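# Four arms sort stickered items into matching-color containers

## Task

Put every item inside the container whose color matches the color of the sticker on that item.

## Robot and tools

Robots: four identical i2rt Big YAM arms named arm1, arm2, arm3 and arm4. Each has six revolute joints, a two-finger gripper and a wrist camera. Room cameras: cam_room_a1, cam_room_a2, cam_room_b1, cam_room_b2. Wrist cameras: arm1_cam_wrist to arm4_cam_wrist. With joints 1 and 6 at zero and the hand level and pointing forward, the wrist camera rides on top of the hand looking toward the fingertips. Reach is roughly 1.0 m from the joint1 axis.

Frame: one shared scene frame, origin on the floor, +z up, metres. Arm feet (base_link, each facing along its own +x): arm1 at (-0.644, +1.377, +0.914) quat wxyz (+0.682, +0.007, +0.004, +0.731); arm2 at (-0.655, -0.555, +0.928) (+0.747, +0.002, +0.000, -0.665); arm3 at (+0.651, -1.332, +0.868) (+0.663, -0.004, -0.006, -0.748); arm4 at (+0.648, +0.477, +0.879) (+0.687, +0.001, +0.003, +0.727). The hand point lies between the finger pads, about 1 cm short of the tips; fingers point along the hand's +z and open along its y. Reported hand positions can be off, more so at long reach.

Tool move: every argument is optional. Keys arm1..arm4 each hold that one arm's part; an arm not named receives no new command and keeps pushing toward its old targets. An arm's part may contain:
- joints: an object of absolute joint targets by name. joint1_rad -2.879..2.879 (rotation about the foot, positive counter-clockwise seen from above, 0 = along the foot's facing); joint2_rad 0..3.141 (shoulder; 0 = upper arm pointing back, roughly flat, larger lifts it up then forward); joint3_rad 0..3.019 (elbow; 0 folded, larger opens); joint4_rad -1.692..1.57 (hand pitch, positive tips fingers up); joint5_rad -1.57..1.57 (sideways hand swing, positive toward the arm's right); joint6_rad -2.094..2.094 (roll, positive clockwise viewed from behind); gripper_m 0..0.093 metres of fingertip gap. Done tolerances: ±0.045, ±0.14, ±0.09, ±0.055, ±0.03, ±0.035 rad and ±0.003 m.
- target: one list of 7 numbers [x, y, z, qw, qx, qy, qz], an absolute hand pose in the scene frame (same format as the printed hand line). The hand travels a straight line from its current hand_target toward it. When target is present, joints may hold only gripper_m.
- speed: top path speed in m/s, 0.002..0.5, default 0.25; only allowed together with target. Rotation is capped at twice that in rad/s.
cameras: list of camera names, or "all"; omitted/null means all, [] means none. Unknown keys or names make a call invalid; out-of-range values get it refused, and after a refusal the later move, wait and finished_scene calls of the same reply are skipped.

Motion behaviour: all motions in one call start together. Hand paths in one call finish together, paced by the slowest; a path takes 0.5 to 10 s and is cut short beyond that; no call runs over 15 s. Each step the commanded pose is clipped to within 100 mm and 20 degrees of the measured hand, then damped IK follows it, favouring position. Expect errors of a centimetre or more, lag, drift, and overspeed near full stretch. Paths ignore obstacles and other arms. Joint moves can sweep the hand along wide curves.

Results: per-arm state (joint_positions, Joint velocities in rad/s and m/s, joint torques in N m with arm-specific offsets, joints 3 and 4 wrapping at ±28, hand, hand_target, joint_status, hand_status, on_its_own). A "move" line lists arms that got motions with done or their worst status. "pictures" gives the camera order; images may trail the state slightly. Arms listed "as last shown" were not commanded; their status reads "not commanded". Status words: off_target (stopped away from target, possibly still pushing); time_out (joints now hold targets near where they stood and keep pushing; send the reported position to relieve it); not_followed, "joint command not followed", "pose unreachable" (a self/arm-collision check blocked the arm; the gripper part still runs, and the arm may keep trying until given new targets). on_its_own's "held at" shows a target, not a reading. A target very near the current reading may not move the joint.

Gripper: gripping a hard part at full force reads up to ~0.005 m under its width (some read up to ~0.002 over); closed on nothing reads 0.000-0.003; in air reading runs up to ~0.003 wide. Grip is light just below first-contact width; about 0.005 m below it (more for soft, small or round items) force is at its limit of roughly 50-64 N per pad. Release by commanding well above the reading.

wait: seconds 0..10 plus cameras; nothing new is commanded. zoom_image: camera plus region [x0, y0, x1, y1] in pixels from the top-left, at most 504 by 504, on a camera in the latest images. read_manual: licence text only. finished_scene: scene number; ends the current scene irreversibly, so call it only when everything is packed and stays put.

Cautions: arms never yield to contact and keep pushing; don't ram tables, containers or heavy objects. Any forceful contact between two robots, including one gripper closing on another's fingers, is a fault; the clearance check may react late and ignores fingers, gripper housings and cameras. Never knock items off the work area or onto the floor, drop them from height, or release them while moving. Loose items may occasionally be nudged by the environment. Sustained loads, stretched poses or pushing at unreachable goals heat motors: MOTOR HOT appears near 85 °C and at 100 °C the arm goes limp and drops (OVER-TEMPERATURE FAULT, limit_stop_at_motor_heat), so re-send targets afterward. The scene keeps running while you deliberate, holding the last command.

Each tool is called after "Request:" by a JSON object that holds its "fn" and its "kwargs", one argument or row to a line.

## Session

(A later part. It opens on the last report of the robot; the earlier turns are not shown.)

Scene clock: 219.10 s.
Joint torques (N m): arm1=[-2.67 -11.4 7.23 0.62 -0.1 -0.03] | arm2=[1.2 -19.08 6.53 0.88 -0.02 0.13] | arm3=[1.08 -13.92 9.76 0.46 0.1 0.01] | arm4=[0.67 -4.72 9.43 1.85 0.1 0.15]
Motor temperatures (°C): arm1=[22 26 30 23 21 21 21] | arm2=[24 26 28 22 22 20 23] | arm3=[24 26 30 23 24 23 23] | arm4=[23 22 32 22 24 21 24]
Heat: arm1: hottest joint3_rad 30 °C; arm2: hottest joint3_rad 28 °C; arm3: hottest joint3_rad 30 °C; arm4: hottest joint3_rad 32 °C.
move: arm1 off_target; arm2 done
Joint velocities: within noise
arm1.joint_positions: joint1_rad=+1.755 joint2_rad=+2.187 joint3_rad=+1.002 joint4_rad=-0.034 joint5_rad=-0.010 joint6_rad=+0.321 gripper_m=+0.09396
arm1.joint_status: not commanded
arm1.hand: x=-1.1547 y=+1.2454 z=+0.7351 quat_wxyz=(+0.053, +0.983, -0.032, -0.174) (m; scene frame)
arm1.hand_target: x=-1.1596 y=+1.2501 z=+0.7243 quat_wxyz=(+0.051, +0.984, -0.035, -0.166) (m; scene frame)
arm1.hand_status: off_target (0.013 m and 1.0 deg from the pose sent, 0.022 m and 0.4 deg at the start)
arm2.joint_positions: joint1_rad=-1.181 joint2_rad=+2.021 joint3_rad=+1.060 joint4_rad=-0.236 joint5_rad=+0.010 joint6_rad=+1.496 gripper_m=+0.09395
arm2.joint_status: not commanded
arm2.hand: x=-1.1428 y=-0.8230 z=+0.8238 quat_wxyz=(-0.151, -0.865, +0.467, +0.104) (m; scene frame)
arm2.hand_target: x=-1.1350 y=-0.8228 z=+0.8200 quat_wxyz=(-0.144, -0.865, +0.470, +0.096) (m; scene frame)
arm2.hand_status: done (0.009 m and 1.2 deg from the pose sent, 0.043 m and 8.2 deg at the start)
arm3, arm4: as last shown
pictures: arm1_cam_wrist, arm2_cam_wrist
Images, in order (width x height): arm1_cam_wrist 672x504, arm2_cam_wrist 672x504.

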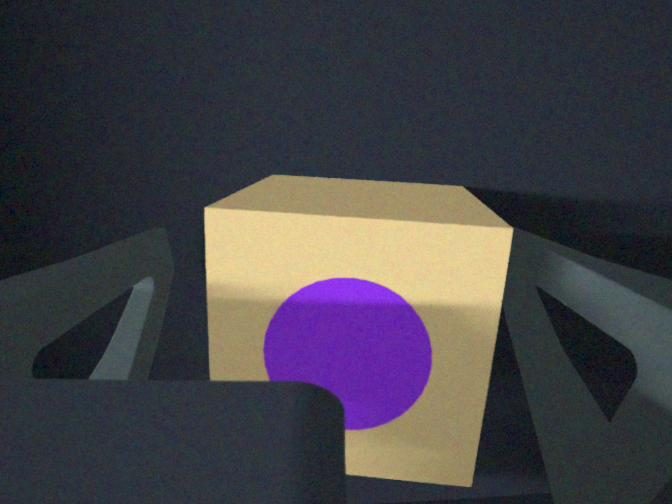

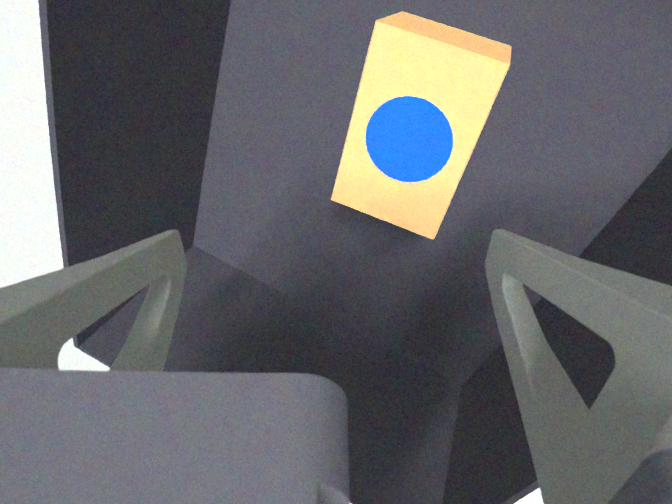

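Request:
{"fn": "move", "kwargs": {
  "arm1": {"joints": {"gripper_m":0.05}},
  "arm2": {"target": [-1.135,-0.823,0.84,0.0516,0.968,0.179,-0.166],"speed":0.25},
  "cameras": ["arm1_cam_wrist","arm2_cam_wrist"]
}}

Scene clock: 250.67 s.
Joint torques (N m): arm1=[-2.49 -12.1 7.05 0.35 -0.12 0.01] | arm2=[1.26 -20.37 6.89 0.92 -0.11 -0.09] | arm3=[1.08 -13.92 9.76 0.38 0.11 0.02] | arm4=[1.03 -4.89 9.43 1.85 0.13 0.15]
Motor temperatures (°C): arm1=[22 26 30 23 21 21 21] | arm2=[24 27 27 22 22 20 23] | arm3=[24 26 31 23 24 23 23] | arm4=[23 22 33 22 24 21 24]
Heat: arm1: hottest joint3_rad 30 °C; arm2: hottest joint2_rad 27 °C; arm3: hottest joint3_rad 31 °C; arm4: hottest joint3_rad 33 °C.
move: arm1 off_target; arm2 done
Joint velocities: within noise
arm1.joint_positions: joint1_rad=+1.749 joint2_rad=+2.191 joint3_rad=+1.004 joint4_rad=-0.034 joint5_rad=-0.010 joint6_rad=+0.318 gripper_m=+0.05337
arm1.joint_status: gripper_m off_target (ended at +0.05340, target +0.05000)
arm1.hand: x=-1.1555 y=+1.2483 z=+0.7334 quat_wxyz=(+0.052, +0.983, -0.034, -0.173) (m; scene frame)
arm1.hand_target: x=-1.1595 y=+1.2502 z=+0.7243 quat_wxyz=(+0.051, +0.984, -0.035, -0.166) (m; scene frame)
arm1.hand_status: not commanded
arm2.joint_positions: joint1_rad=-1.181 joint2_rad=+1.992 joint3_rad=+1.060 joint4_rad=-0.281 joint5_rad=+0.010 joint6_rad=+0.160 gripper_m=+0.09396
arm2.joint_status: not commanded
arm2.hand: x=-1.1398 y=-0.8213 z=+0.8358 quat_wxyz=(-0.052, -0.970, -0.169, +0.169) (m; scene frame)
arm2.hand_target: x=-1.1350 y=-0.8229 z=+0.8399 quat_wxyz=(-0.052, -0.968, -0.179, +0.166) (m; scene frame)
arm2.hand_status: done (0.007 m and 1.2 deg from the pose sent, 0.018 m and 77.7 deg at the start)
arm3, arm4: as last shown
pictures: arm1_cam_wrist, arm2_cam_wrist
Images, in order (width x height): arm1_cam_wrist 672x504, arm2_cam_wrist 672x504.

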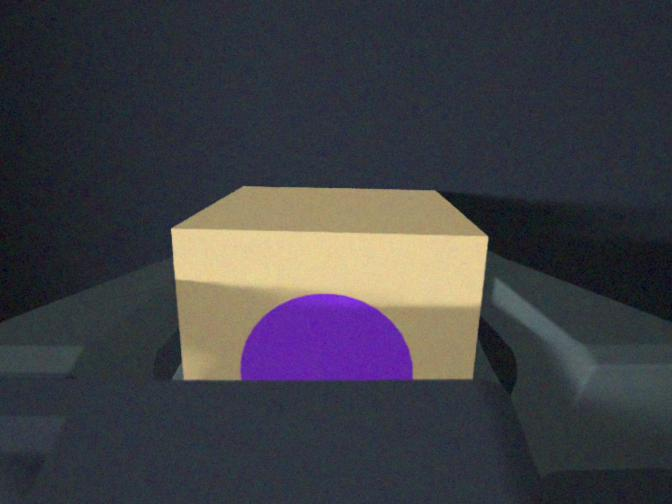

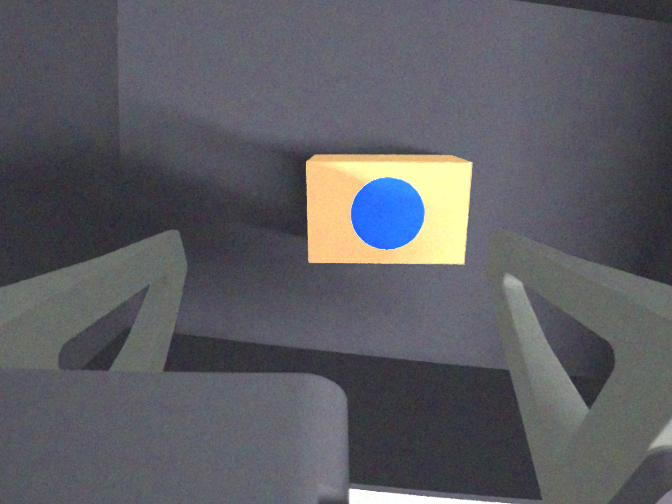

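Request:
{"fn": "move", "kwargs": {
  "arm1": {"target": [-1.10,1.26,1.06,0.051,0.984,-0.0345,-0.166],"speed":0.3},
  "arm2": {"target": [-1.142,-0.806,0.785,0.0516,0.968,0.179,-0.166],"speed":0.15},
  "cameras": ["arm1_cam_wrist","arm2_cam_wrist"]
}}

Scene clock: 267.73 s.
Joint torques (N m): arm1=[-1.55 -8.35 14.46 0.51 0.05 0.03] | arm2=[0.03 -16.62 6.04 2.17 -0.15 -0.07] | arm3=[1.03 -14.04 9.73 0.38 0.11 0.02] | arm4=[0.56 -4.78 9.47 1.74 0.14 0.14]
Motor temperatures (°C): arm1=[22 26 30 23 21 21 22] | arm2=[24 27 27 22 22 20 23] | arm3=[24 26 31 23 24 23 23] | arm4=[23 22 33 22 24 21 24]
Heat: arm1: hottest joint3_rad 30 °C; arm2: hottest joint2_rad 27 °C; arm3: hottest joint3_rad 31 °C; arm4: hottest joint3_rad 33 °C.
move: arm1 off_target; arm2 off_target
Joint velocities: within noise
arm1.joint_positions: joint1_rad=+1.749 joint2_rad=+1.431 joint3_rad=+1.002 joint4_rad=-0.846 joint5_rad=-0.011 joint6_rad=+0.318 gripper_m=+0.05337
arm1.joint_status: not commanded
arm1.hand: x=-1.0838 y=+1.2642 z=+1.0396 quat_wxyz=(+0.046, +0.987, -0.034, -0.148) (m; scene frame)
arm1.hand_target: x=-1.0992 y=+1.2603 z=+1.0602 quat_wxyz=(+0.051, +0.984, -0.035, -0.166) (m; scene frame)
arm1.hand_status: off_target (0.026 m and 2.2 deg from the pose sent, 0.331 m and 0.9 deg at the start)
arm2.joint_positions: joint1_rad=-1.204 joint2_rad=+2.068 joint3_rad=+1.060 joint4_rad=-0.185 joint5_rad=-0.002 joint6_rad=+0.125 gripper_m=+0.09396
arm2.joint_status: not commanded
arm2.hand: x=-1.1481 y=-0.8142 z=+0.8038 quat_wxyz=(-0.056, -0.967, -0.176, +0.178) (m; scene frame)
arm2.hand_target: x=-1.1414 y=-0.8060 z=+0.7857 quat_wxyz=(-0.052, -0.968, -0.179, +0.166) (m; scene frame)
arm2.hand_status: off_target (0.021 m and 1.5 deg from the pose sent, 0.053 m and 1.2 deg at the start)
arm3, arm4: as last shown
pictures: arm1_cam_wrist, arm2_cam_wrist
Images, in order (width x height): arm1_cam_wrist 672x504, arm2_cam_wrist 672x504.

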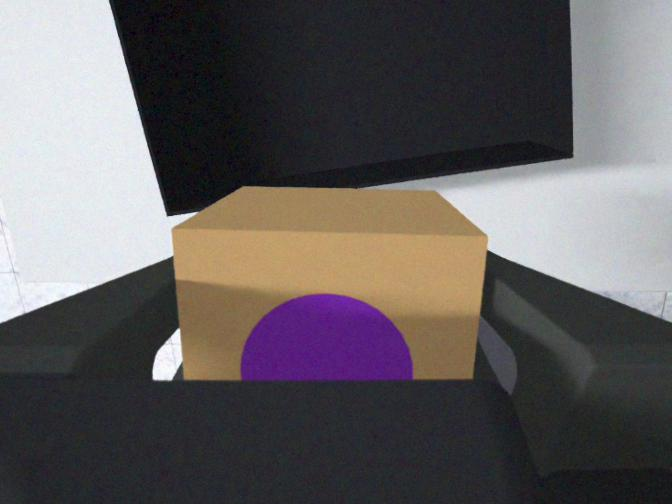

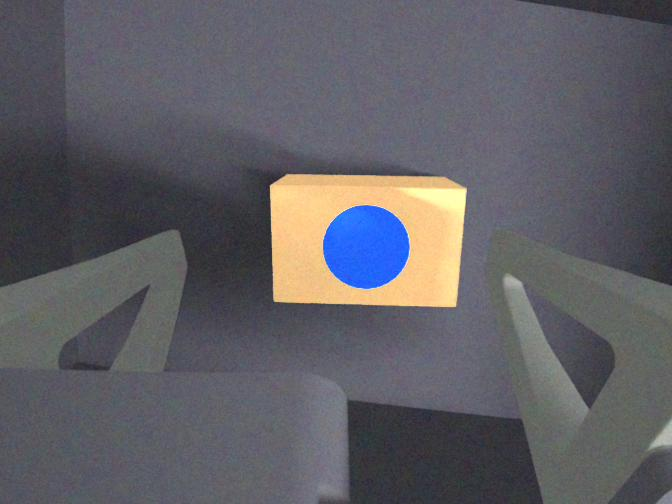

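Request:
{"fn": "move", "kwargs": {
  "arm1": {"joints": {"joint2_rad":0.734,"joint3_rad":0.826,"joint4_rad":-1.314}},
  "arm2": {"target": [-1.144,-0.796,0.712,0.0516,0.968,0.179,-0.166],"speed":0.12},
  "cameras": ["arm2_cam_wrist","cam_room_b2"]
}}

Request:
{"fn": "move", "kwargs": {
  "arm1": {"joints": {"joint1_rad":-2.248}},
  "cameras": ["arm1_cam_wrist","cam_room_b2","cam_room_a1"]
}}

Scene clock: 282.47 s.
Joint torques (N m): arm1=[-2.14 -0.09 12.49 0.68 0 -0.02] | arm2=[-0.15 -14.92 6.74 2.13 -0.23 -0.06] | arm3=[1.14 -14.04 9.73 0.38 0.1 0.02] | arm4=[0.73 -4.95 9.44 1.84 0.1 0.13]
Motor temperatures (°C): arm1=[22 26 33 23 21 21 22] | arm2=[24 27 27 22 22 20 23] | arm3=[24 26 31 23 24 23 23] | arm4=[23 22 33 22 24 21 24]
Heat: arm1: hottest joint3_rad 33 °C; arm2: hottest joint2_rad 27 °C; arm3: hottest joint3_rad 31 °C; arm4: hottest joint3_rad 33 °C.
move: arm1 done; arm2 off_target
Joint velocities: within noise
arm1.joint_positions: joint1_rad=+1.749 joint2_rad=+0.733 joint3_rad=+0.808 joint4_rad=-1.305 joint5_rad=-0.011 joint6_rad=+0.318 gripper_m=+0.05337
arm1.joint_status: all done
arm1.hand: x=-0.8817 y=+1.3143 z=+1.1470 quat_wxyz=(+0.052, +0.984, -0.034, -0.169) (m; scene frame)
arm1.hand_target: x=-0.8833 y=+1.3139 z=+1.1543 quat_wxyz=(+0.053, +0.983, -0.034, -0.173) (m; scene frame)
arm1.hand_status: not commanded
arm2.joint_positions: joint1_rad=-1.221 joint2_rad=+2.218 joint3_rad=+1.063 joint4_rad=-0.037 joint5_rad=-0.007 joint6_rad=+0.106 gripper_m=+0.09396
arm2.joint_status: not commanded
arm2.hand: x=-1.1460 y=-0.8033 z=+0.7383 quat_wxyz=(-0.055, -0.966, -0.177, +0.179) (m; scene frame)
arm2.hand_target: x=-1.1428 y=-0.7956 z=+0.7133 quat_wxyz=(-0.052, -0.968, -0.179, +0.166) (m; scene frame)
arm2.hand_status: off_target (0.027 m and 1.5 deg from the pose sent, 0.094 m and 1.5 deg at the start)
arm3.joint_positions: joint1_rad=+1.690 joint2_rad=+1.412 joint3_rad=+1.588 joint4_rad=-1.552 joint5_rad=-0.002 joint6_rad=-0.006 gripper_m=+0.09398
arm3.joint_status: not commanded
arm3.hand: x=+1.1037 y=-1.3279 z=+1.2069 quat_wxyz=(-0.098, +0.003, -0.995, +0.006) (m; scene frame)
arm3.hand_target: x=+1.1035 y=-1.3280 z=+1.2171 quat_wxyz=(-0.110, +0.000, -0.994, +0.007) (m; scene frame)
arm3.hand_status: not commanded
arm4: as last shown
pictures: arm2_cam_wrist, cam_room_b2
Images, in order (width x height): arm2_cam_wrist 672x504, cam_room_b2 672x504.

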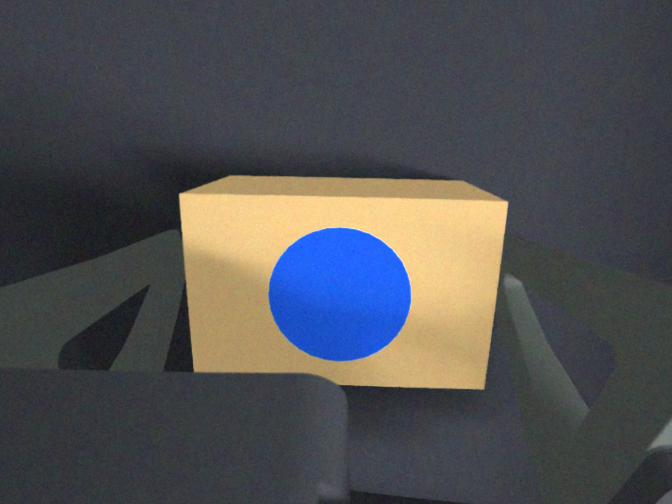

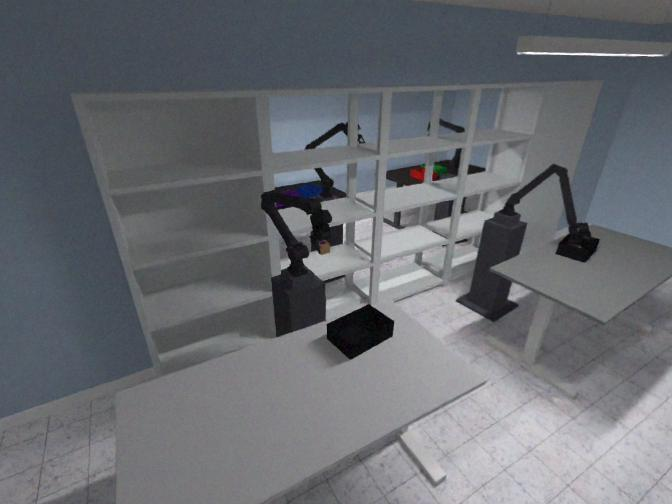

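Scene clock: 285.10 s.
Joint torques (N m): arm1=[-2.55 0.67 12.44 0.7 -0.01 0.05] | arm2=[-0.09 -14.86 6.78 2.11 -0.21 -0.07] | arm3=[1.08 -14.04 9.72 0.4 0.1 0.01] | arm4=[0.85 -4.42 9.42 1.77 0.11 0.16]
Motor temperatures (°C): arm1=[22 26 33 23 21 21 22] | arm2=[24 27 27 22 22 20 23] | arm3=[24 26 31 23 24 23 23] | arm4=[23 22 33 22 24 21 24]
Heat: arm1: hottest joint3_rad 33 °C; arm2: hottest joint2_rad 27 °C; arm3: hottest joint3_rad 31 °C; arm4: hottest joint3_rad 33 °C.
move: arm1 done
Joint velocities: within noise
arm1.joint_positions: joint1_rad=-2.242 joint2_rad=+0.733 joint3_rad=+0.808 joint4_rad=-1.305 joint5_rad=-0.010 joint6_rad=+0.318 gripper_m=+0.05334
arm1.joint_status: all done
arm1.hand: x=-0.4338 y=+1.2364 z=+1.1398 quat_wxyz=(-0.161, -0.437, -0.885, +0.021) (m; scene frame)
arm1.hand_target: x=-0.4330 y=+1.2345 z=+1.1471 quat_wxyz=(-0.165, -0.440, -0.883, +0.021) (m; scene frame)
arm1.hand_status: not commanded
arm2, arm3, arm4: as last shown
pictures: arm1_cam_wrist, cam_room_a1, cam_room_b2
Images, in order (width x height): arm1_cam_wrist 672x504, cam_room_a1 672x504, cam_room_b2 672x504.

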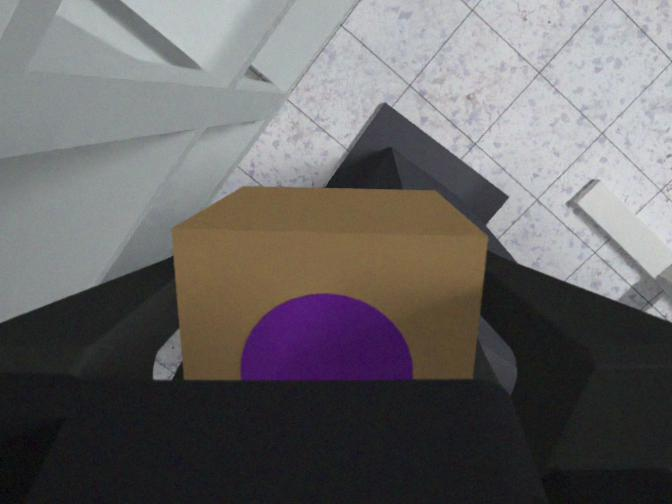

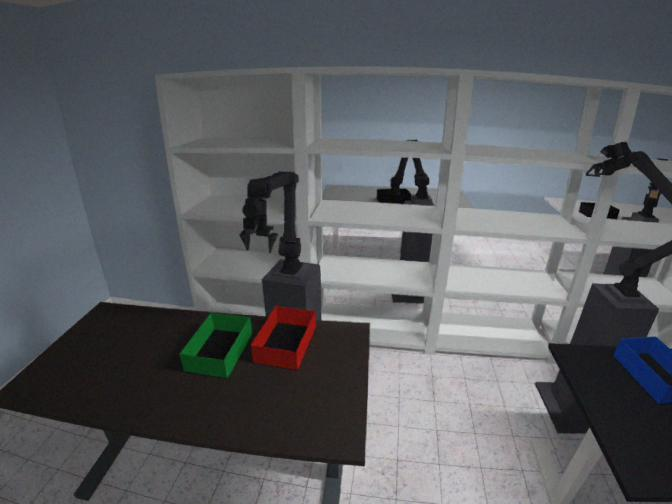

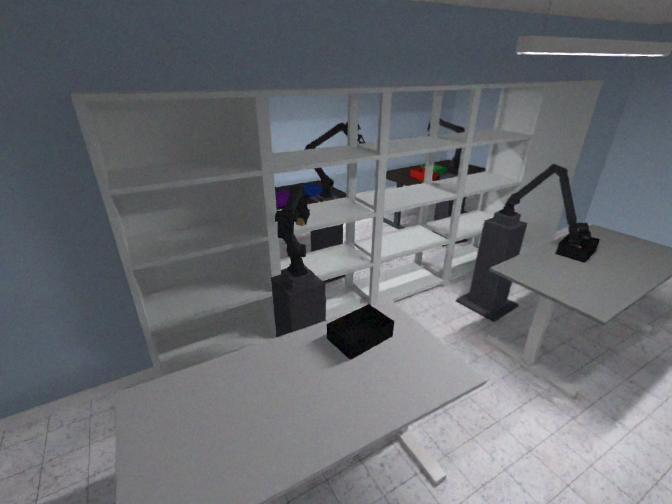

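Request:
{"fn": "move", "kwargs": {
  "arm1": {"target": [-0.273,1.12,1.03,0.172,0.446,0.878,-0.0238],"speed":0.25},
  "arm2": {"joints": {"gripper_m":0.062}}
}}

Scene clock: 297.70 s.
Joint torques (N m): arm1=[-2.32 -8.06 15.1 1.59 0.11 0.14] | arm2=[0.44 -15.15 6.76 1.85 -0.22 -0.04] | arm3=[1.08 -14.1 9.78 0.39 0.1 0.02] | arm4=[1.14 -4.78 9.4 1.84 0.12 0.13]
Motor temperatures (°C): arm1=[22 26 32 23 21 21 22] | arm2=[24 27 27 22 22 20 23] | arm3=[24 26 31 23 24 23 23] | arm4=[23 22 33 22 24 21 24]
Heat: arm1: hottest joint3_rad 32 °C; arm2: hottest joint2_rad 27 °C; arm3: hottest joint3_rad 31 °C; arm4: hottest joint3_rad 33 °C.
move: arm1 off_target; arm2 off_target
Joint velocities: within noise
arm1.joint_positions: joint1_rad=-2.242 joint2_rad=+1.372 joint3_rad=+0.877 joint4_rad=-0.792 joint5_rad=-0.010 joint6_rad=+0.324 gripper_m=+0.05333
arm1.joint_status: not commanded
arm1.hand: x=-0.2963 y=+1.1405 z=+1.0037 quat_wxyz=(-0.133, -0.442, -0.887, +0.017) (m; scene frame)
arm1.hand_target: x=-0.2747 y=+1.1213 z=+1.0311 quat_wxyz=(-0.172, -0.446, -0.878, +0.024) (m; scene frame)
arm1.hand_status: off_target (0.041 m and 4.6 deg from the pose sent, 0.227 m and 1.8 deg at the start)
arm2.joint_positions: joint1_rad=-1.228 joint2_rad=+2.220 joint3_rad=+1.063 joint4_rad=-0.031 joint5_rad=-0.008 joint6_rad=+0.103 gripper_m=+0.06913
arm2.joint_status: gripper_m off_target (ended at +0.06917, target +0.06200)
arm2.hand: x=-1.1483 y=-0.8003 z=+0.7377 quat_wxyz=(-0.055, -0.966, -0.176, +0.181) (m; scene frame)
arm2.hand_target: x=-1.1426 y=-0.7955 z=+0.7132 quat_wxyz=(-0.052, -0.968, -0.179, +0.166) (m; scene frame)
arm2.hand_status: not commanded
arm3: as last shown
arm4.joint_positions: joint1_rad=+2.097 joint2_rad=+0.911 joint3_rad=+1.486 joint4_rad=-1.114 joint5_rad=-0.001 joint6_rad=-0.011 gripper_m=+0.09402
arm4.joint_status: not commanded
arm4.hand: x=+0.3355 y=+0.2721 z=+1.4331 quat_wxyz=(+0.140, +0.830, +0.254, -0.476) (m; scene frame)
arm4.hand_target: x=+0.3398 y=+0.2738 z=+1.4475 quat_wxyz=(+0.148, +0.822, +0.248, -0.491) (m; scene frame)
arm4.hand_status: not commanded
pictures: arm1_cam_wrist, arm2_cam_wrist, arm3_cam_wrist, arm4_cam_wrist, cam_room_a1, cam_room_a2, cam_room_b1, cam_room_b2
Images, in order (width x height): arm1_cam_wrist 672x504, arm2_cam_wrist 672x504, arm3_cam_wrist 672x504, arm4_cam_wrist 672x504, cam_room_a1 672x504, cam_room_a2 672x504, cam_room_b1 672x504, cam_room_b2 672x504.

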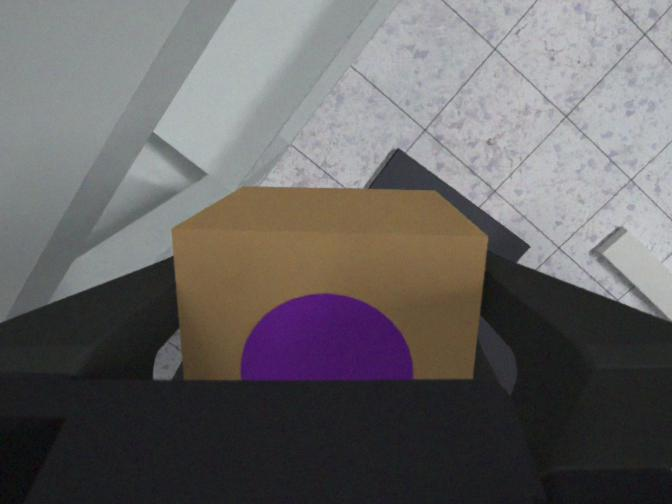

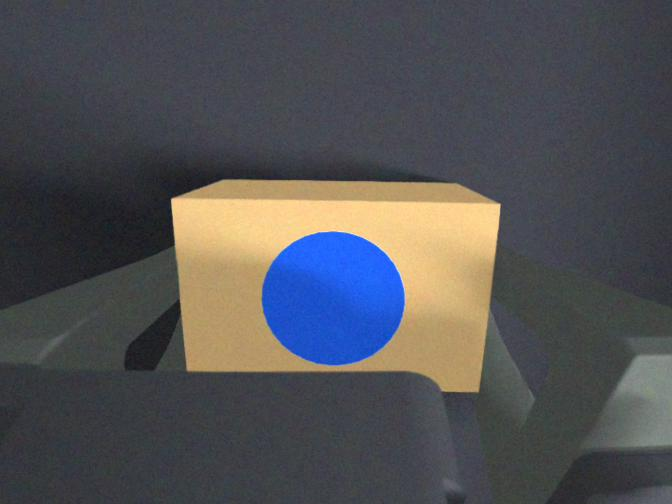

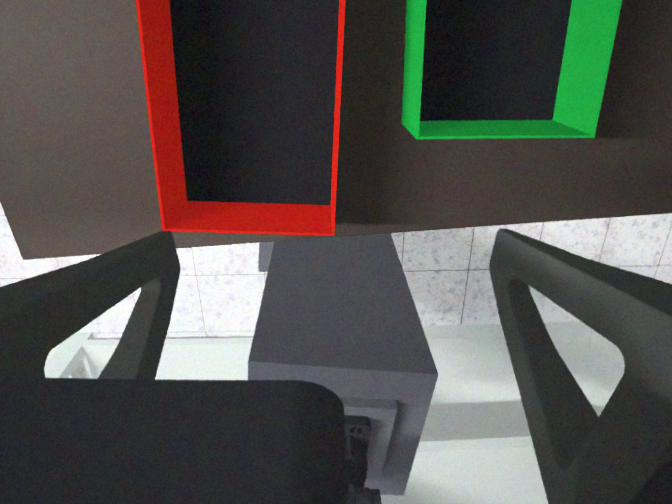

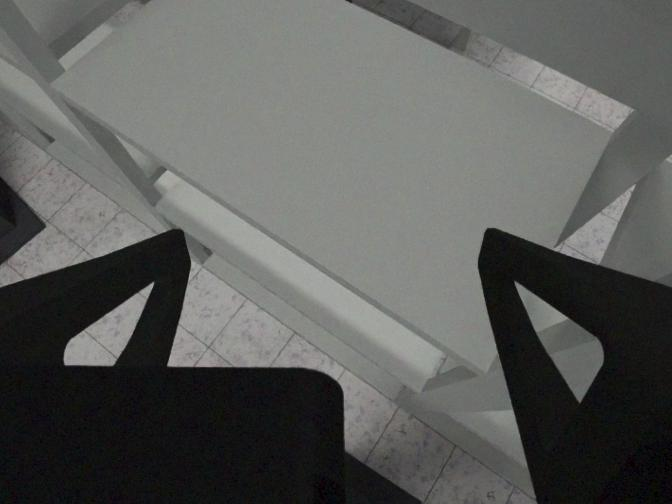

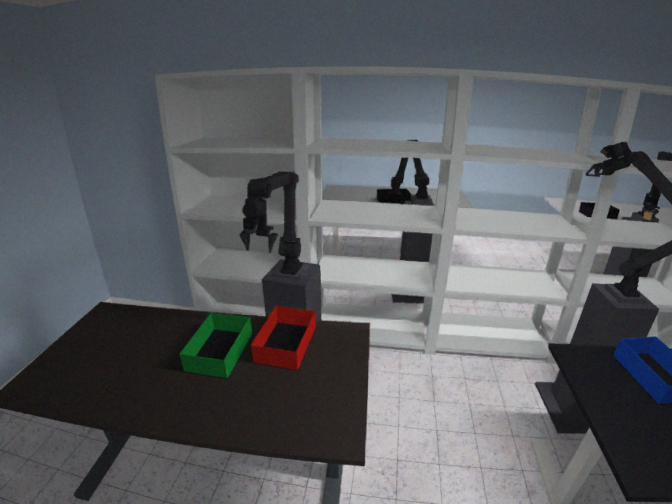

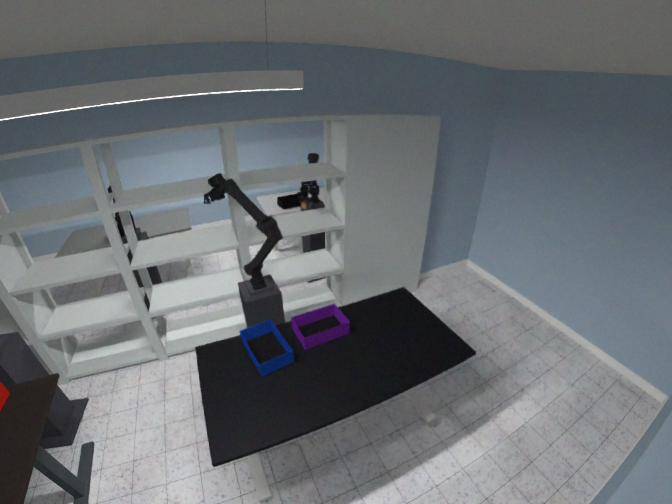

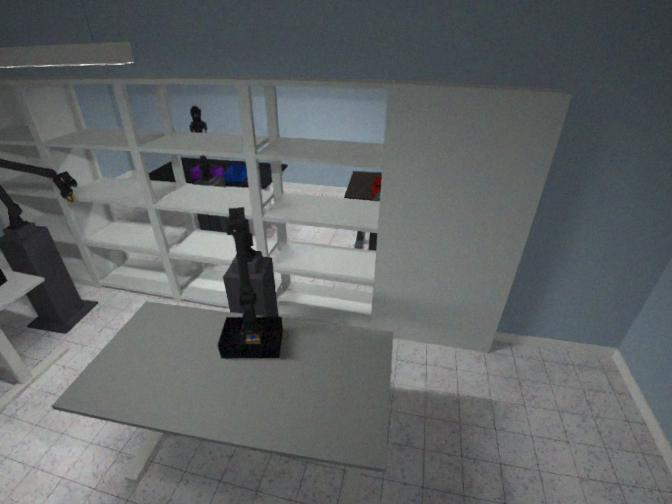

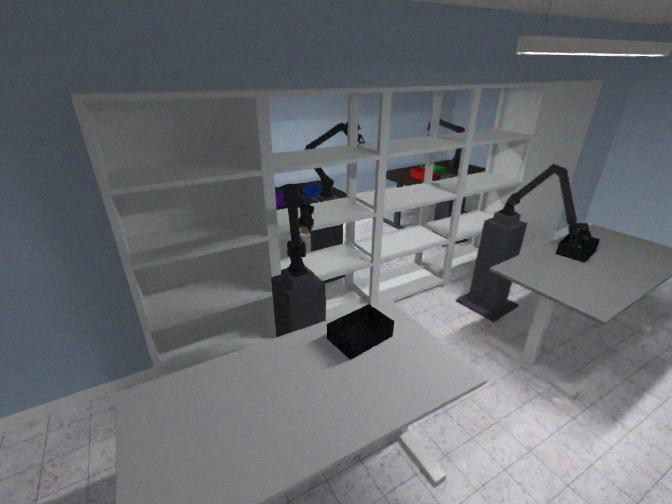

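Request:
{"fn": "move", "kwargs": {
  "arm1": {"target": [0.0,0.93,1.035,0.172,0.446,0.878,-0.0238],"speed":0.25},
  "arm2": {"target": [-1.08,-0.78,1.03,0.0516,0.968,0.179,-0.166],"speed":0.25},
  "arm4": {"joints": {"joint1_rad":0.9}},
  "cameras": ["arm1_cam_wrist","arm2_cam_wrist","arm4_cam_wrist","cam_room_b2","cam_room_a2"]
}}

Scene clock: 317.33 s.
Joint torques (N m): arm1=[-2.73 -20.89 16.98 0.51 0.13 0.08] | arm2=[1.44 -13.39 13.89 0.91 0.13 0.2] | arm3=[1.03 -13.8 9.78 0.4 0.1 0.03] | arm4=[0.15 -5.19 9.54 1.77 0.06 0.14]
Motor temperatures (°C): arm1=[22 26 34 23 21 21 22] | arm2=[24 27 28 22 22 20 24] | arm3=[24 26 31 23 24 23 23] | arm4=[23 22 33 22 24 21 24]
Heat: arm1: hottest joint3_rad 34 °C; arm2: hottest joint3_rad 28 °C; arm3: hottest joint3_rad 31 °C; arm4: hottest joint3_rad 33 °C.
move: arm1 off_target; arm2 off_target; arm4 done
Joint velocities: within noise
arm1.joint_positions: joint1_rad=-2.242 joint2_rad=+2.237 joint3_rad=+2.119 joint4_rad=-1.141 joint5_rad=-0.009 joint6_rad=+0.325 gripper_m=+0.05333
arm1.joint_status: not commanded
arm1.hand: x=-0.0115 y=+0.9446 z=+1.0087 quat_wxyz=(-0.147, -0.441, -0.885, +0.020) (m; scene frame)
arm1.hand_target: x=-0.0015 y=+0.9312 z=+1.0352 quat_wxyz=(-0.173, -0.446, -0.878, +0.024) (m; scene frame)
arm1.hand_status: off_target (0.032 m and 3.0 deg from the pose sent, 0.365 m and 4.6 deg at the start)
arm2.joint_positions: joint1_rad=-1.211 joint2_rad=+1.479 joint3_rad=+0.954 joint4_rad=-0.722 joint5_rad=-0.005 joint6_rad=+0.107 gripper_m=+0.06913
arm2.joint_status: not commanded
arm2.hand: x=-1.0673 y=-0.7690 z=+1.0139 quat_wxyz=(-0.047, -0.970, -0.182, +0.152) (m; scene frame)
arm2.hand_target: x=-1.0794 y=-0.7797 z=+1.0302 quat_wxyz=(-0.052, -0.968, -0.179, +0.166) (m; scene frame)
arm2.hand_status: off_target (0.023 m and 1.7 deg from the pose sent, 0.301 m and 1.8 deg at the start)
arm3: as last shown
arm4.joint_positions: joint1_rad=+0.903 joint2_rad=+0.911 joint3_rad=+1.486 joint4_rad=-1.114 joint5_rad=+0.001 joint6_rad=-0.011 gripper_m=+0.09403
arm4.joint_status: all done
arm4.hand: x=+0.3421 y=+0.6961 z=+1.4316 quat_wxyz=(-0.149, +0.830, -0.259, -0.471) (m; scene frame)
arm4.hand_target: x=+0.3464 y=+0.6944 z=+1.4460 quat_wxyz=(-0.152, +0.819, -0.261, -0.488) (m; scene frame)
arm4.hand_status: not commanded
pictures: arm1_cam_wrist, arm2_cam_wrist, arm4_cam_wrist, cam_room_a2, cam_room_b2
Images, in order (width x height): arm1_cam_wrist 672x504, arm2_cam_wrist 672x504, arm4_cam_wrist 672x504, cam_room_a2 672x504, cam_room_b2 672x504.

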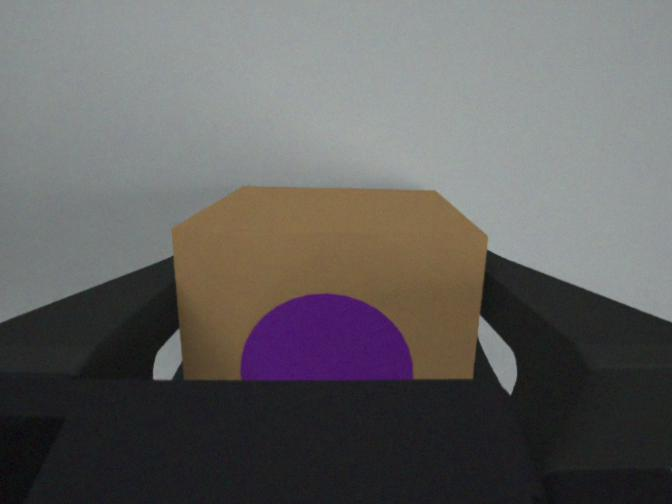

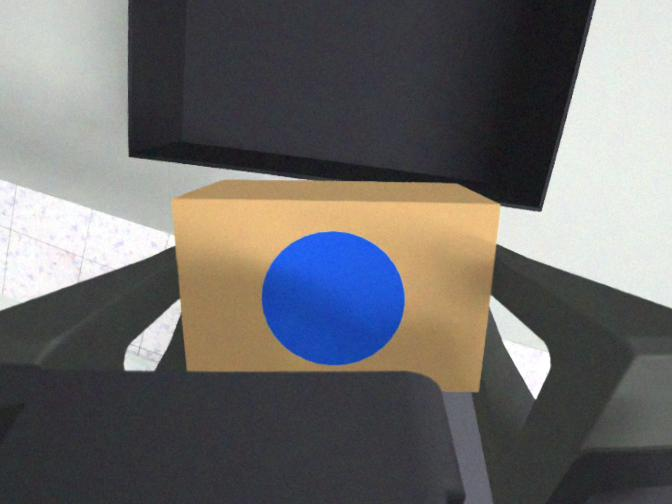

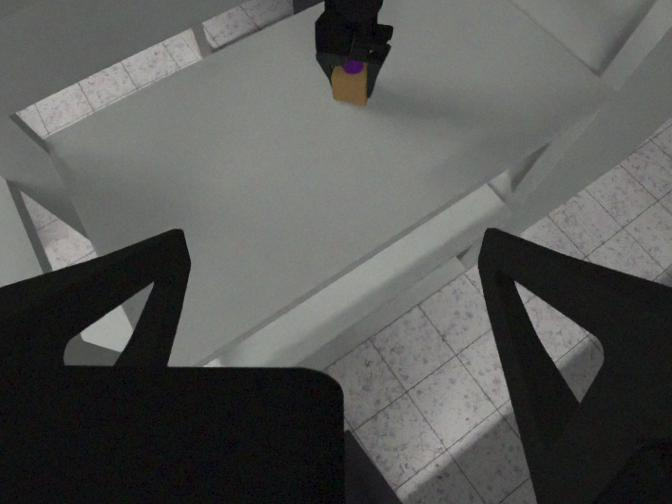

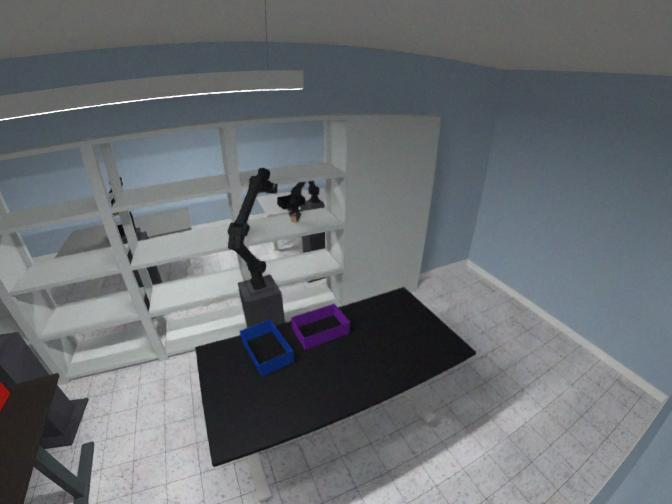

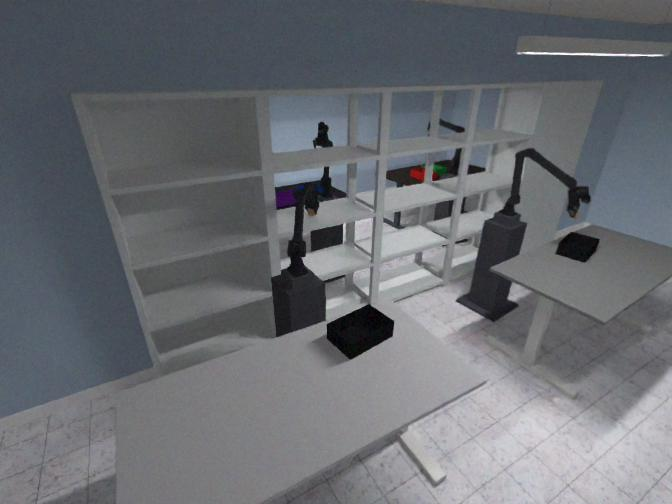

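Request:
{"fn": "move", "kwargs": {
  "arm1": {"target": [0.0,0.93,0.985,0.172,0.446,0.878,-0.0238],"speed":0.08},
  "arm2": {"joints": {"joint2_rad":0.734,"joint3_rad":0.826,"joint4_rad":-1.314}},
  "cameras": ["arm1_cam_wrist","arm4_cam_wrist"]
}}

Request:
{"fn": "zoom_image", "kwargs": {
  "camera": "arm4_cam_wrist",
  "region": [250, 0, 450, 150]
}}

Scene clock: 322.53 s.
Joint torques (N m): arm1=[-2.96 -19.72 10.41 1.63 0.08 0.1] | arm2=[1.38 -3.08 11.67 1.01 0.14 0.2] | arm3=[1.03 -14.1 9.8 0.39 0.1 0.01] | arm4=[0.32 -5.07 9.59 1.89 0.08 0.16]
Motor temperatures (°C): arm1=[22 26 35 23 21 21 22] | arm2=[24 27 29 22 22 20 24] | arm3=[24 26 31 23 24 23 23] | arm4=[23 22 34 22 24 21 24]
Heat: arm1: hottest joint3_rad 35 °C; arm2: hottest joint3_rad 29 °C; arm3: hottest joint3_rad 31 °C; arm4: hottest joint3_rad 34 °C.
move: arm1 off_target; arm2 done
Joint velocities: within noise
arm1.joint_positions: joint1_rad=-2.242 joint2_rad=+2.244 joint3_rad=+2.109 joint4_rad=-1.059 joint5_rad=-0.008 joint6_rad=+0.326 gripper_m=+0.05334
arm1.joint_status: not commanded
arm1.hand: x=+0.0016 y=+0.9353 z=+1.0052 quat_wxyz=(-0.179, -0.439, -0.880, +0.024) (m; scene frame)
arm1.hand_target: x=-0.0004 y=+0.9304 z=+0.9854 quat_wxyz=(-0.172, -0.446, -0.878, +0.024) (m; scene frame)
arm1.hand_status: off_target (0.021 m and 1.1 deg from the pose sent, 0.030 m and 3.0 deg at the start)
arm2.joint_positions: joint1_rad=-1.210 joint2_rad=+0.733 joint3_rad=+0.826 joint4_rad=-1.303 joint5_rad=-0.005 joint6_rad=+0.108 gripper_m=+0.06913
arm2.joint_status: all done
arm2.hand: x=-0.8807 y=-0.6730 z=+1.1652 quat_wxyz=(-0.053, -0.967, -0.182, +0.170) (m; scene frame)
arm2.hand_target: x=-0.8776 y=-0.6734 z=+1.1640 quat_wxyz=(-0.051, -0.969, -0.179, +0.164) (m; scene frame)
arm2.hand_status: not commanded
arm3, arm4: as last shown
pictures: arm1_cam_wrist, arm4_cam_wrist
Images, in order (width x height): arm1_cam_wrist 672x504, arm4_cam_wrist 672x504.

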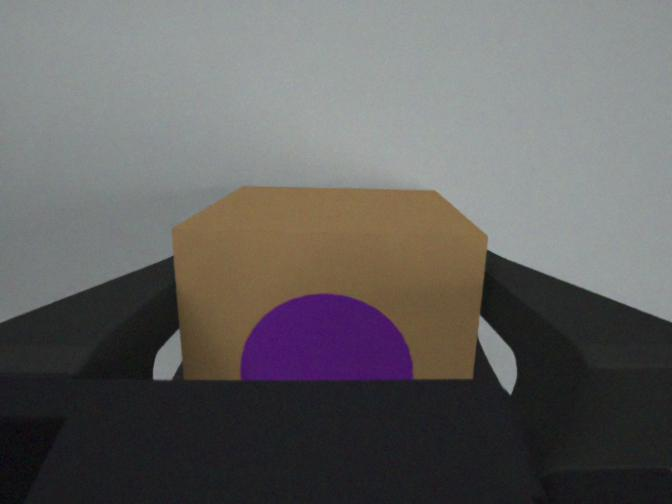

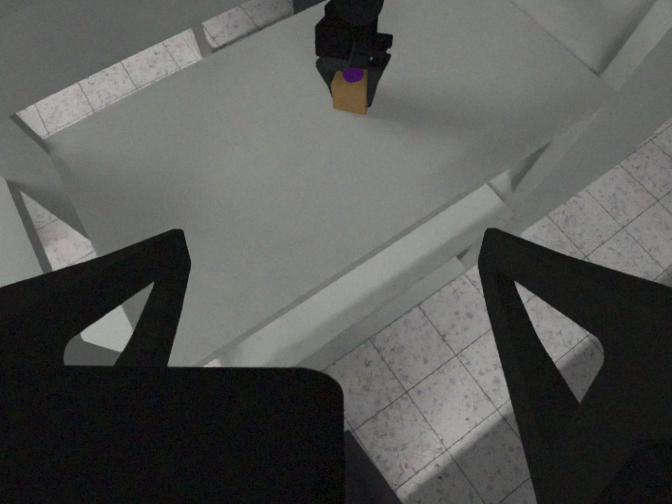

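Scaled by 2.520.

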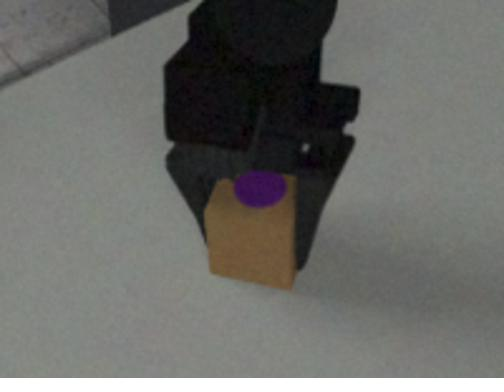

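Request:
{"fn": "move", "kwargs": {
  "arm1": {"target": [0.0,0.93,1.015,0.172,0.446,0.878,-0.0238],"speed":0.08},
  "cameras": []
}}

Request:
{"fn": "move", "kwargs": {
  "arm1": {"joints": {"gripper_m":0.09}},
  "arm2": {"joints": {"joint1_rad":2.114}},
  "cameras": ["arm1_cam_wrist","arm2_cam_wrist","arm4_cam_wrist"]
}}

Scene clock: 329.47 s.
Joint torques (N m): arm1=[-2.55 -20.42 14.64 0.14 0.09 0.08] | arm2=[1.55 -3.08 11.7 0.98 0.14 0.2] | arm3=[1.08 -13.8 9.74 0.39 0.1 0.01] | arm4=[0.91 -4.89 9.4 1.91 0.04 0.17]
Motor temperatures (°C): arm1=[22 26 35 23 21 21 22] | arm2=[24 27 30 22 22 20 24] | arm3=[24 26 31 23 24 23 23] | arm4=[23 22 34 22 24 21 24]
Heat: arm1: hottest joint3_rad 35 °C; arm2: hottest joint3_rad 30 °C; arm3: hottest joint3_rad 31 °C; arm4: hottest joint3_rad 34 °C.
move: arm1 off_target
Joint velocities: within noise
arm1.joint_positions: joint1_rad=-2.242 joint2_rad=+2.244 joint3_rad=+2.112 joint4_rad=-1.087 joint5_rad=-0.007 joint6_rad=+0.326 gripper_m=+0.05333
arm1.joint_status: not commanded
arm1.hand: x=-0.0031 y=+0.9384 z=+1.0043 quat_wxyz=(-0.167, -0.440, -0.882, +0.023) (m; scene frame)
arm1.hand_target: x=-0.0003 y=+0.9303 z=+1.0152 quat_wxyz=(-0.173, -0.446, -0.878, +0.024) (m; scene frame)
arm1.hand_status: off_target (0.014 m and 1.0 deg from the pose sent, 0.011 m and 1.1 deg at the start)
arm2, arm3, arm4: as last shown
pictures: none
No camera images: "cameras" was empty.

Scene clock: 331.90 s.
Joint torques (N m): arm1=[-2.43 -20.95 14.39 0.51 0.11 0.11] | arm2=[1.14 -2.96 11.69 1.07 0.14 0.18] | arm3=[1.2 -13.98 9.74 0.38 0.11 0.01] | arm4=[0.62 -5.19 9.44 1.78 0.05 0.13]
Motor temperatures (°C): arm1=[22 26 35 23 21 21 22] | arm2=[24 26 30 22 22 20 24] | arm3=[24 26 31 23 24 23 23] | arm4=[23 22 34 22 24 21 24]
Heat: arm1: hottest joint3_rad 35 °C; arm2: hottest joint3_rad 30 °C; arm3: hottest joint3_rad 31 °C; arm4: hottest joint3_rad 34 °C.
move: arm1 done; arm2 done
Joint velocities: within noise
arm1.joint_positions: joint1_rad=-2.240 joint2_rad=+2.244 joint3_rad=+2.116 joint4_rad=-1.095 joint5_rad=-0.009 joint6_rad=+0.326 gripper_m=+0.08996
arm1.joint_status: all done
arm1.hand: x=-0.0027 y=+0.9403 z=+1.0054 quat_wxyz=(-0.165, -0.439, -0.883, +0.022) (m; scene frame)
arm1.hand_target: x=-0.0003 y=+0.9304 z=+1.0150 quat_wxyz=(-0.173, -0.446, -0.878, +0.024) (m; scene frame)
arm1.hand_status: not commanded
arm2.joint_positions: joint1_rad=+2.110 joint2_rad=+0.733 joint3_rad=+0.826 joint4_rad=-1.303 joint5_rad=-0.005 joint6_rad=+0.109 gripper_m=+0.06920
arm2.joint_status: all done
arm2.hand: x=-0.4547 y=-0.4009 z=+1.1669 quat_wxyz=(-0.167, +0.266, -0.947, -0.071) (m; scene frame)
arm2.hand_target: x=-0.4569 y=-0.4022 z=+1.1656 quat_wxyz=(-0.161, +0.262, -0.949, -0.068) (m; scene frame)
arm2.hand_status: not commanded
arm3, arm4: as last shown
pictures: arm1_cam_wrist, arm2_cam_wrist, arm4_cam_wrist
Images, in order (width x height): arm1_cam_wrist 672x504, arm2_cam_wrist 672x504, arm4_cam_wrist 672x504.

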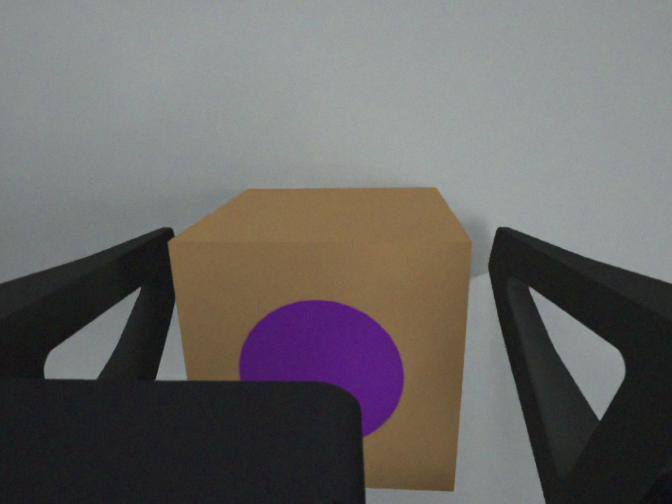

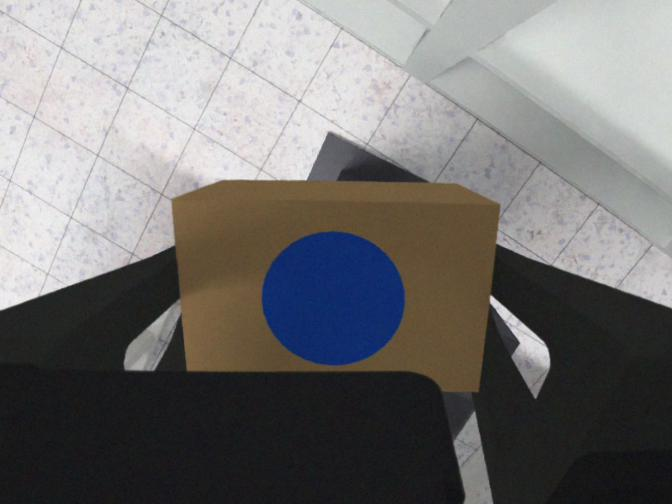

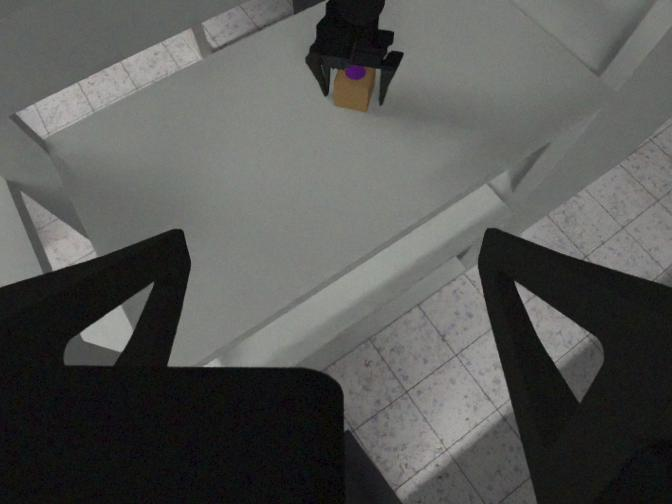

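Request:
{"fn": "move", "kwargs": {
  "arm1": {"target": [-0.041,0.987,1.035,0.172,0.446,0.878,-0.0238],"speed":0.1},
  "arm2": {"target": [0.0,-0.05,1.07,0.161,-0.273,0.946,0.0643],"speed":0.25},
  "cameras": ["arm1_cam_wrist","arm2_cam_wrist","arm4_cam_wrist","cam_room_a2"]
}}

Scene clock: 345.60 s.
Joint torques (N m): arm1=[-1.26 -21.89 10.63 1.44 0.15 0.06] | arm2=[0.85 -25.29 16.84 0.92 0.14 -0.05] | arm3=[1.03 -13.8 9.7 0.39 0.1 0.02] | arm4=[0.73 -5.19 9.47 1.87 0.06 0.17]
Motor temperatures (°C): arm1=[22 26 34 23 21 21 22] | arm2=[24 26 32 22 22 20 24] | arm3=[24 26 31 23 24 23 23] | arm4=[23 22 34 22 24 21 24]
Heat: arm1: hottest joint3_rad 34 °C; arm2: hottest joint3_rad 32 °C; arm3: hottest joint3_rad 31 °C; arm4: hottest joint3_rad 34 °C.
move: arm1 off_target; arm2 off_target
Joint velocities: within noise
arm1.joint_positions: joint1_rad=-2.224 joint2_rad=+2.070 joint3_rad=+1.841 joint4_rad=-1.027 joint5_rad=+0.003 joint6_rad=+0.359 gripper_m=+0.08996
arm1.joint_status: not commanded
arm1.hand: x=-0.0493 y=+0.9835 z=+1.0116 quat_wxyz=(-0.148, -0.449, -0.881, +0.022) (m; scene frame)
arm1.hand_target: x=-0.0414 y=+0.9870 z=+1.0348 quat_wxyz=(-0.172, -0.446, -0.878, +0.024) (m; scene frame)
arm1.hand_status: off_target (0.025 m and 2.8 deg from the pose sent, 0.067 m and 1.3 deg at the start)
arm2.joint_positions: joint1_rad=+2.110 joint2_rad=+2.460 joint3_rad=+2.627 joint4_rad=-1.395 joint5_rad=-0.003 joint6_rad=+0.108 gripper_m=+0.06920
arm2.joint_status: not commanded
arm2.hand: x=-0.0068 y=-0.0563 z=+1.0772 quat_wxyz=(-0.159, +0.267, -0.948, -0.066) (m; scene frame)
arm2.hand_target: x=-0.0007 y=-0.0507 z=+1.0698 quat_wxyz=(-0.163, +0.273, -0.946, -0.065) (m; scene frame)
arm2.hand_status: off_target (0.012 m and 0.8 deg from the pose sent, 0.583 m and 1.3 deg at the start)
arm3, arm4: as last shown
pictures: arm1_cam_wrist, arm2_cam_wrist, arm4_cam_wrist, cam_room_a2
Images, in order (width x height): arm1_cam_wrist 672x504, arm2_cam_wrist 672x504, arm4_cam_wrist 672x504, cam_room_a2 672x504.

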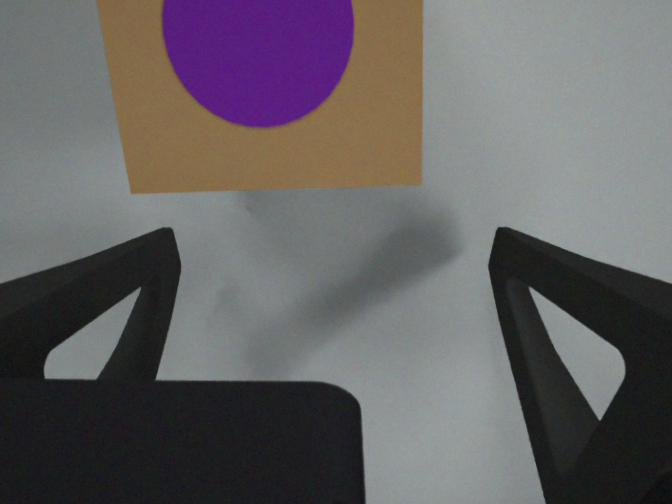

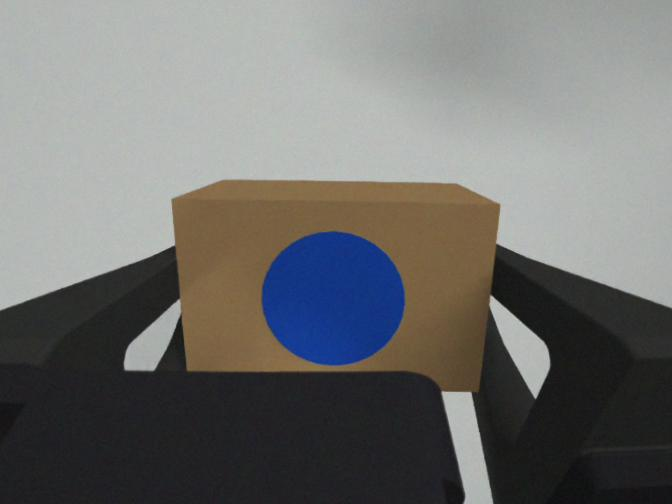

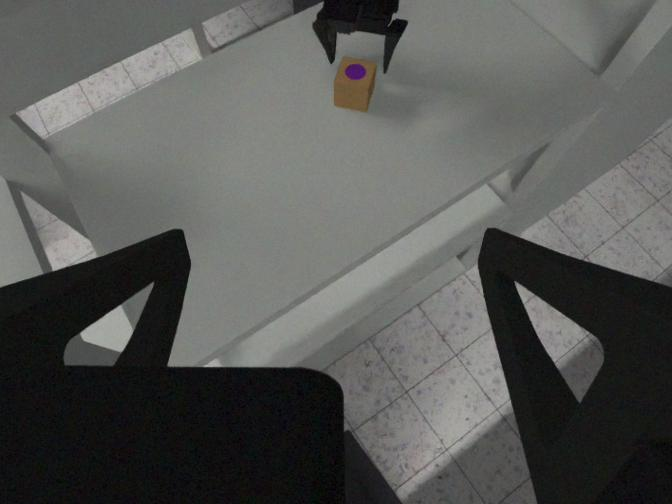

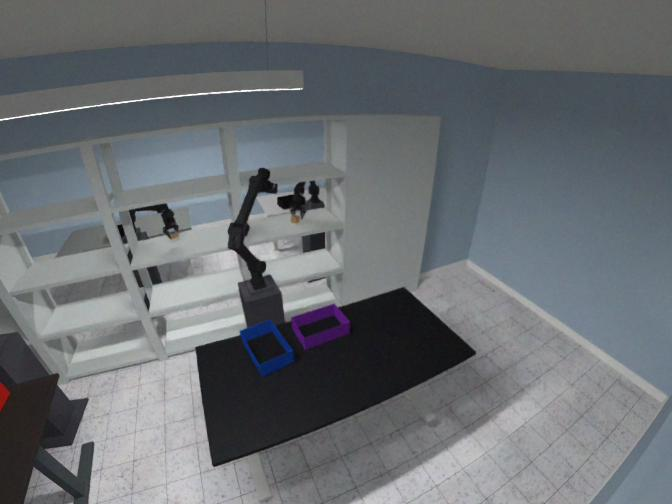

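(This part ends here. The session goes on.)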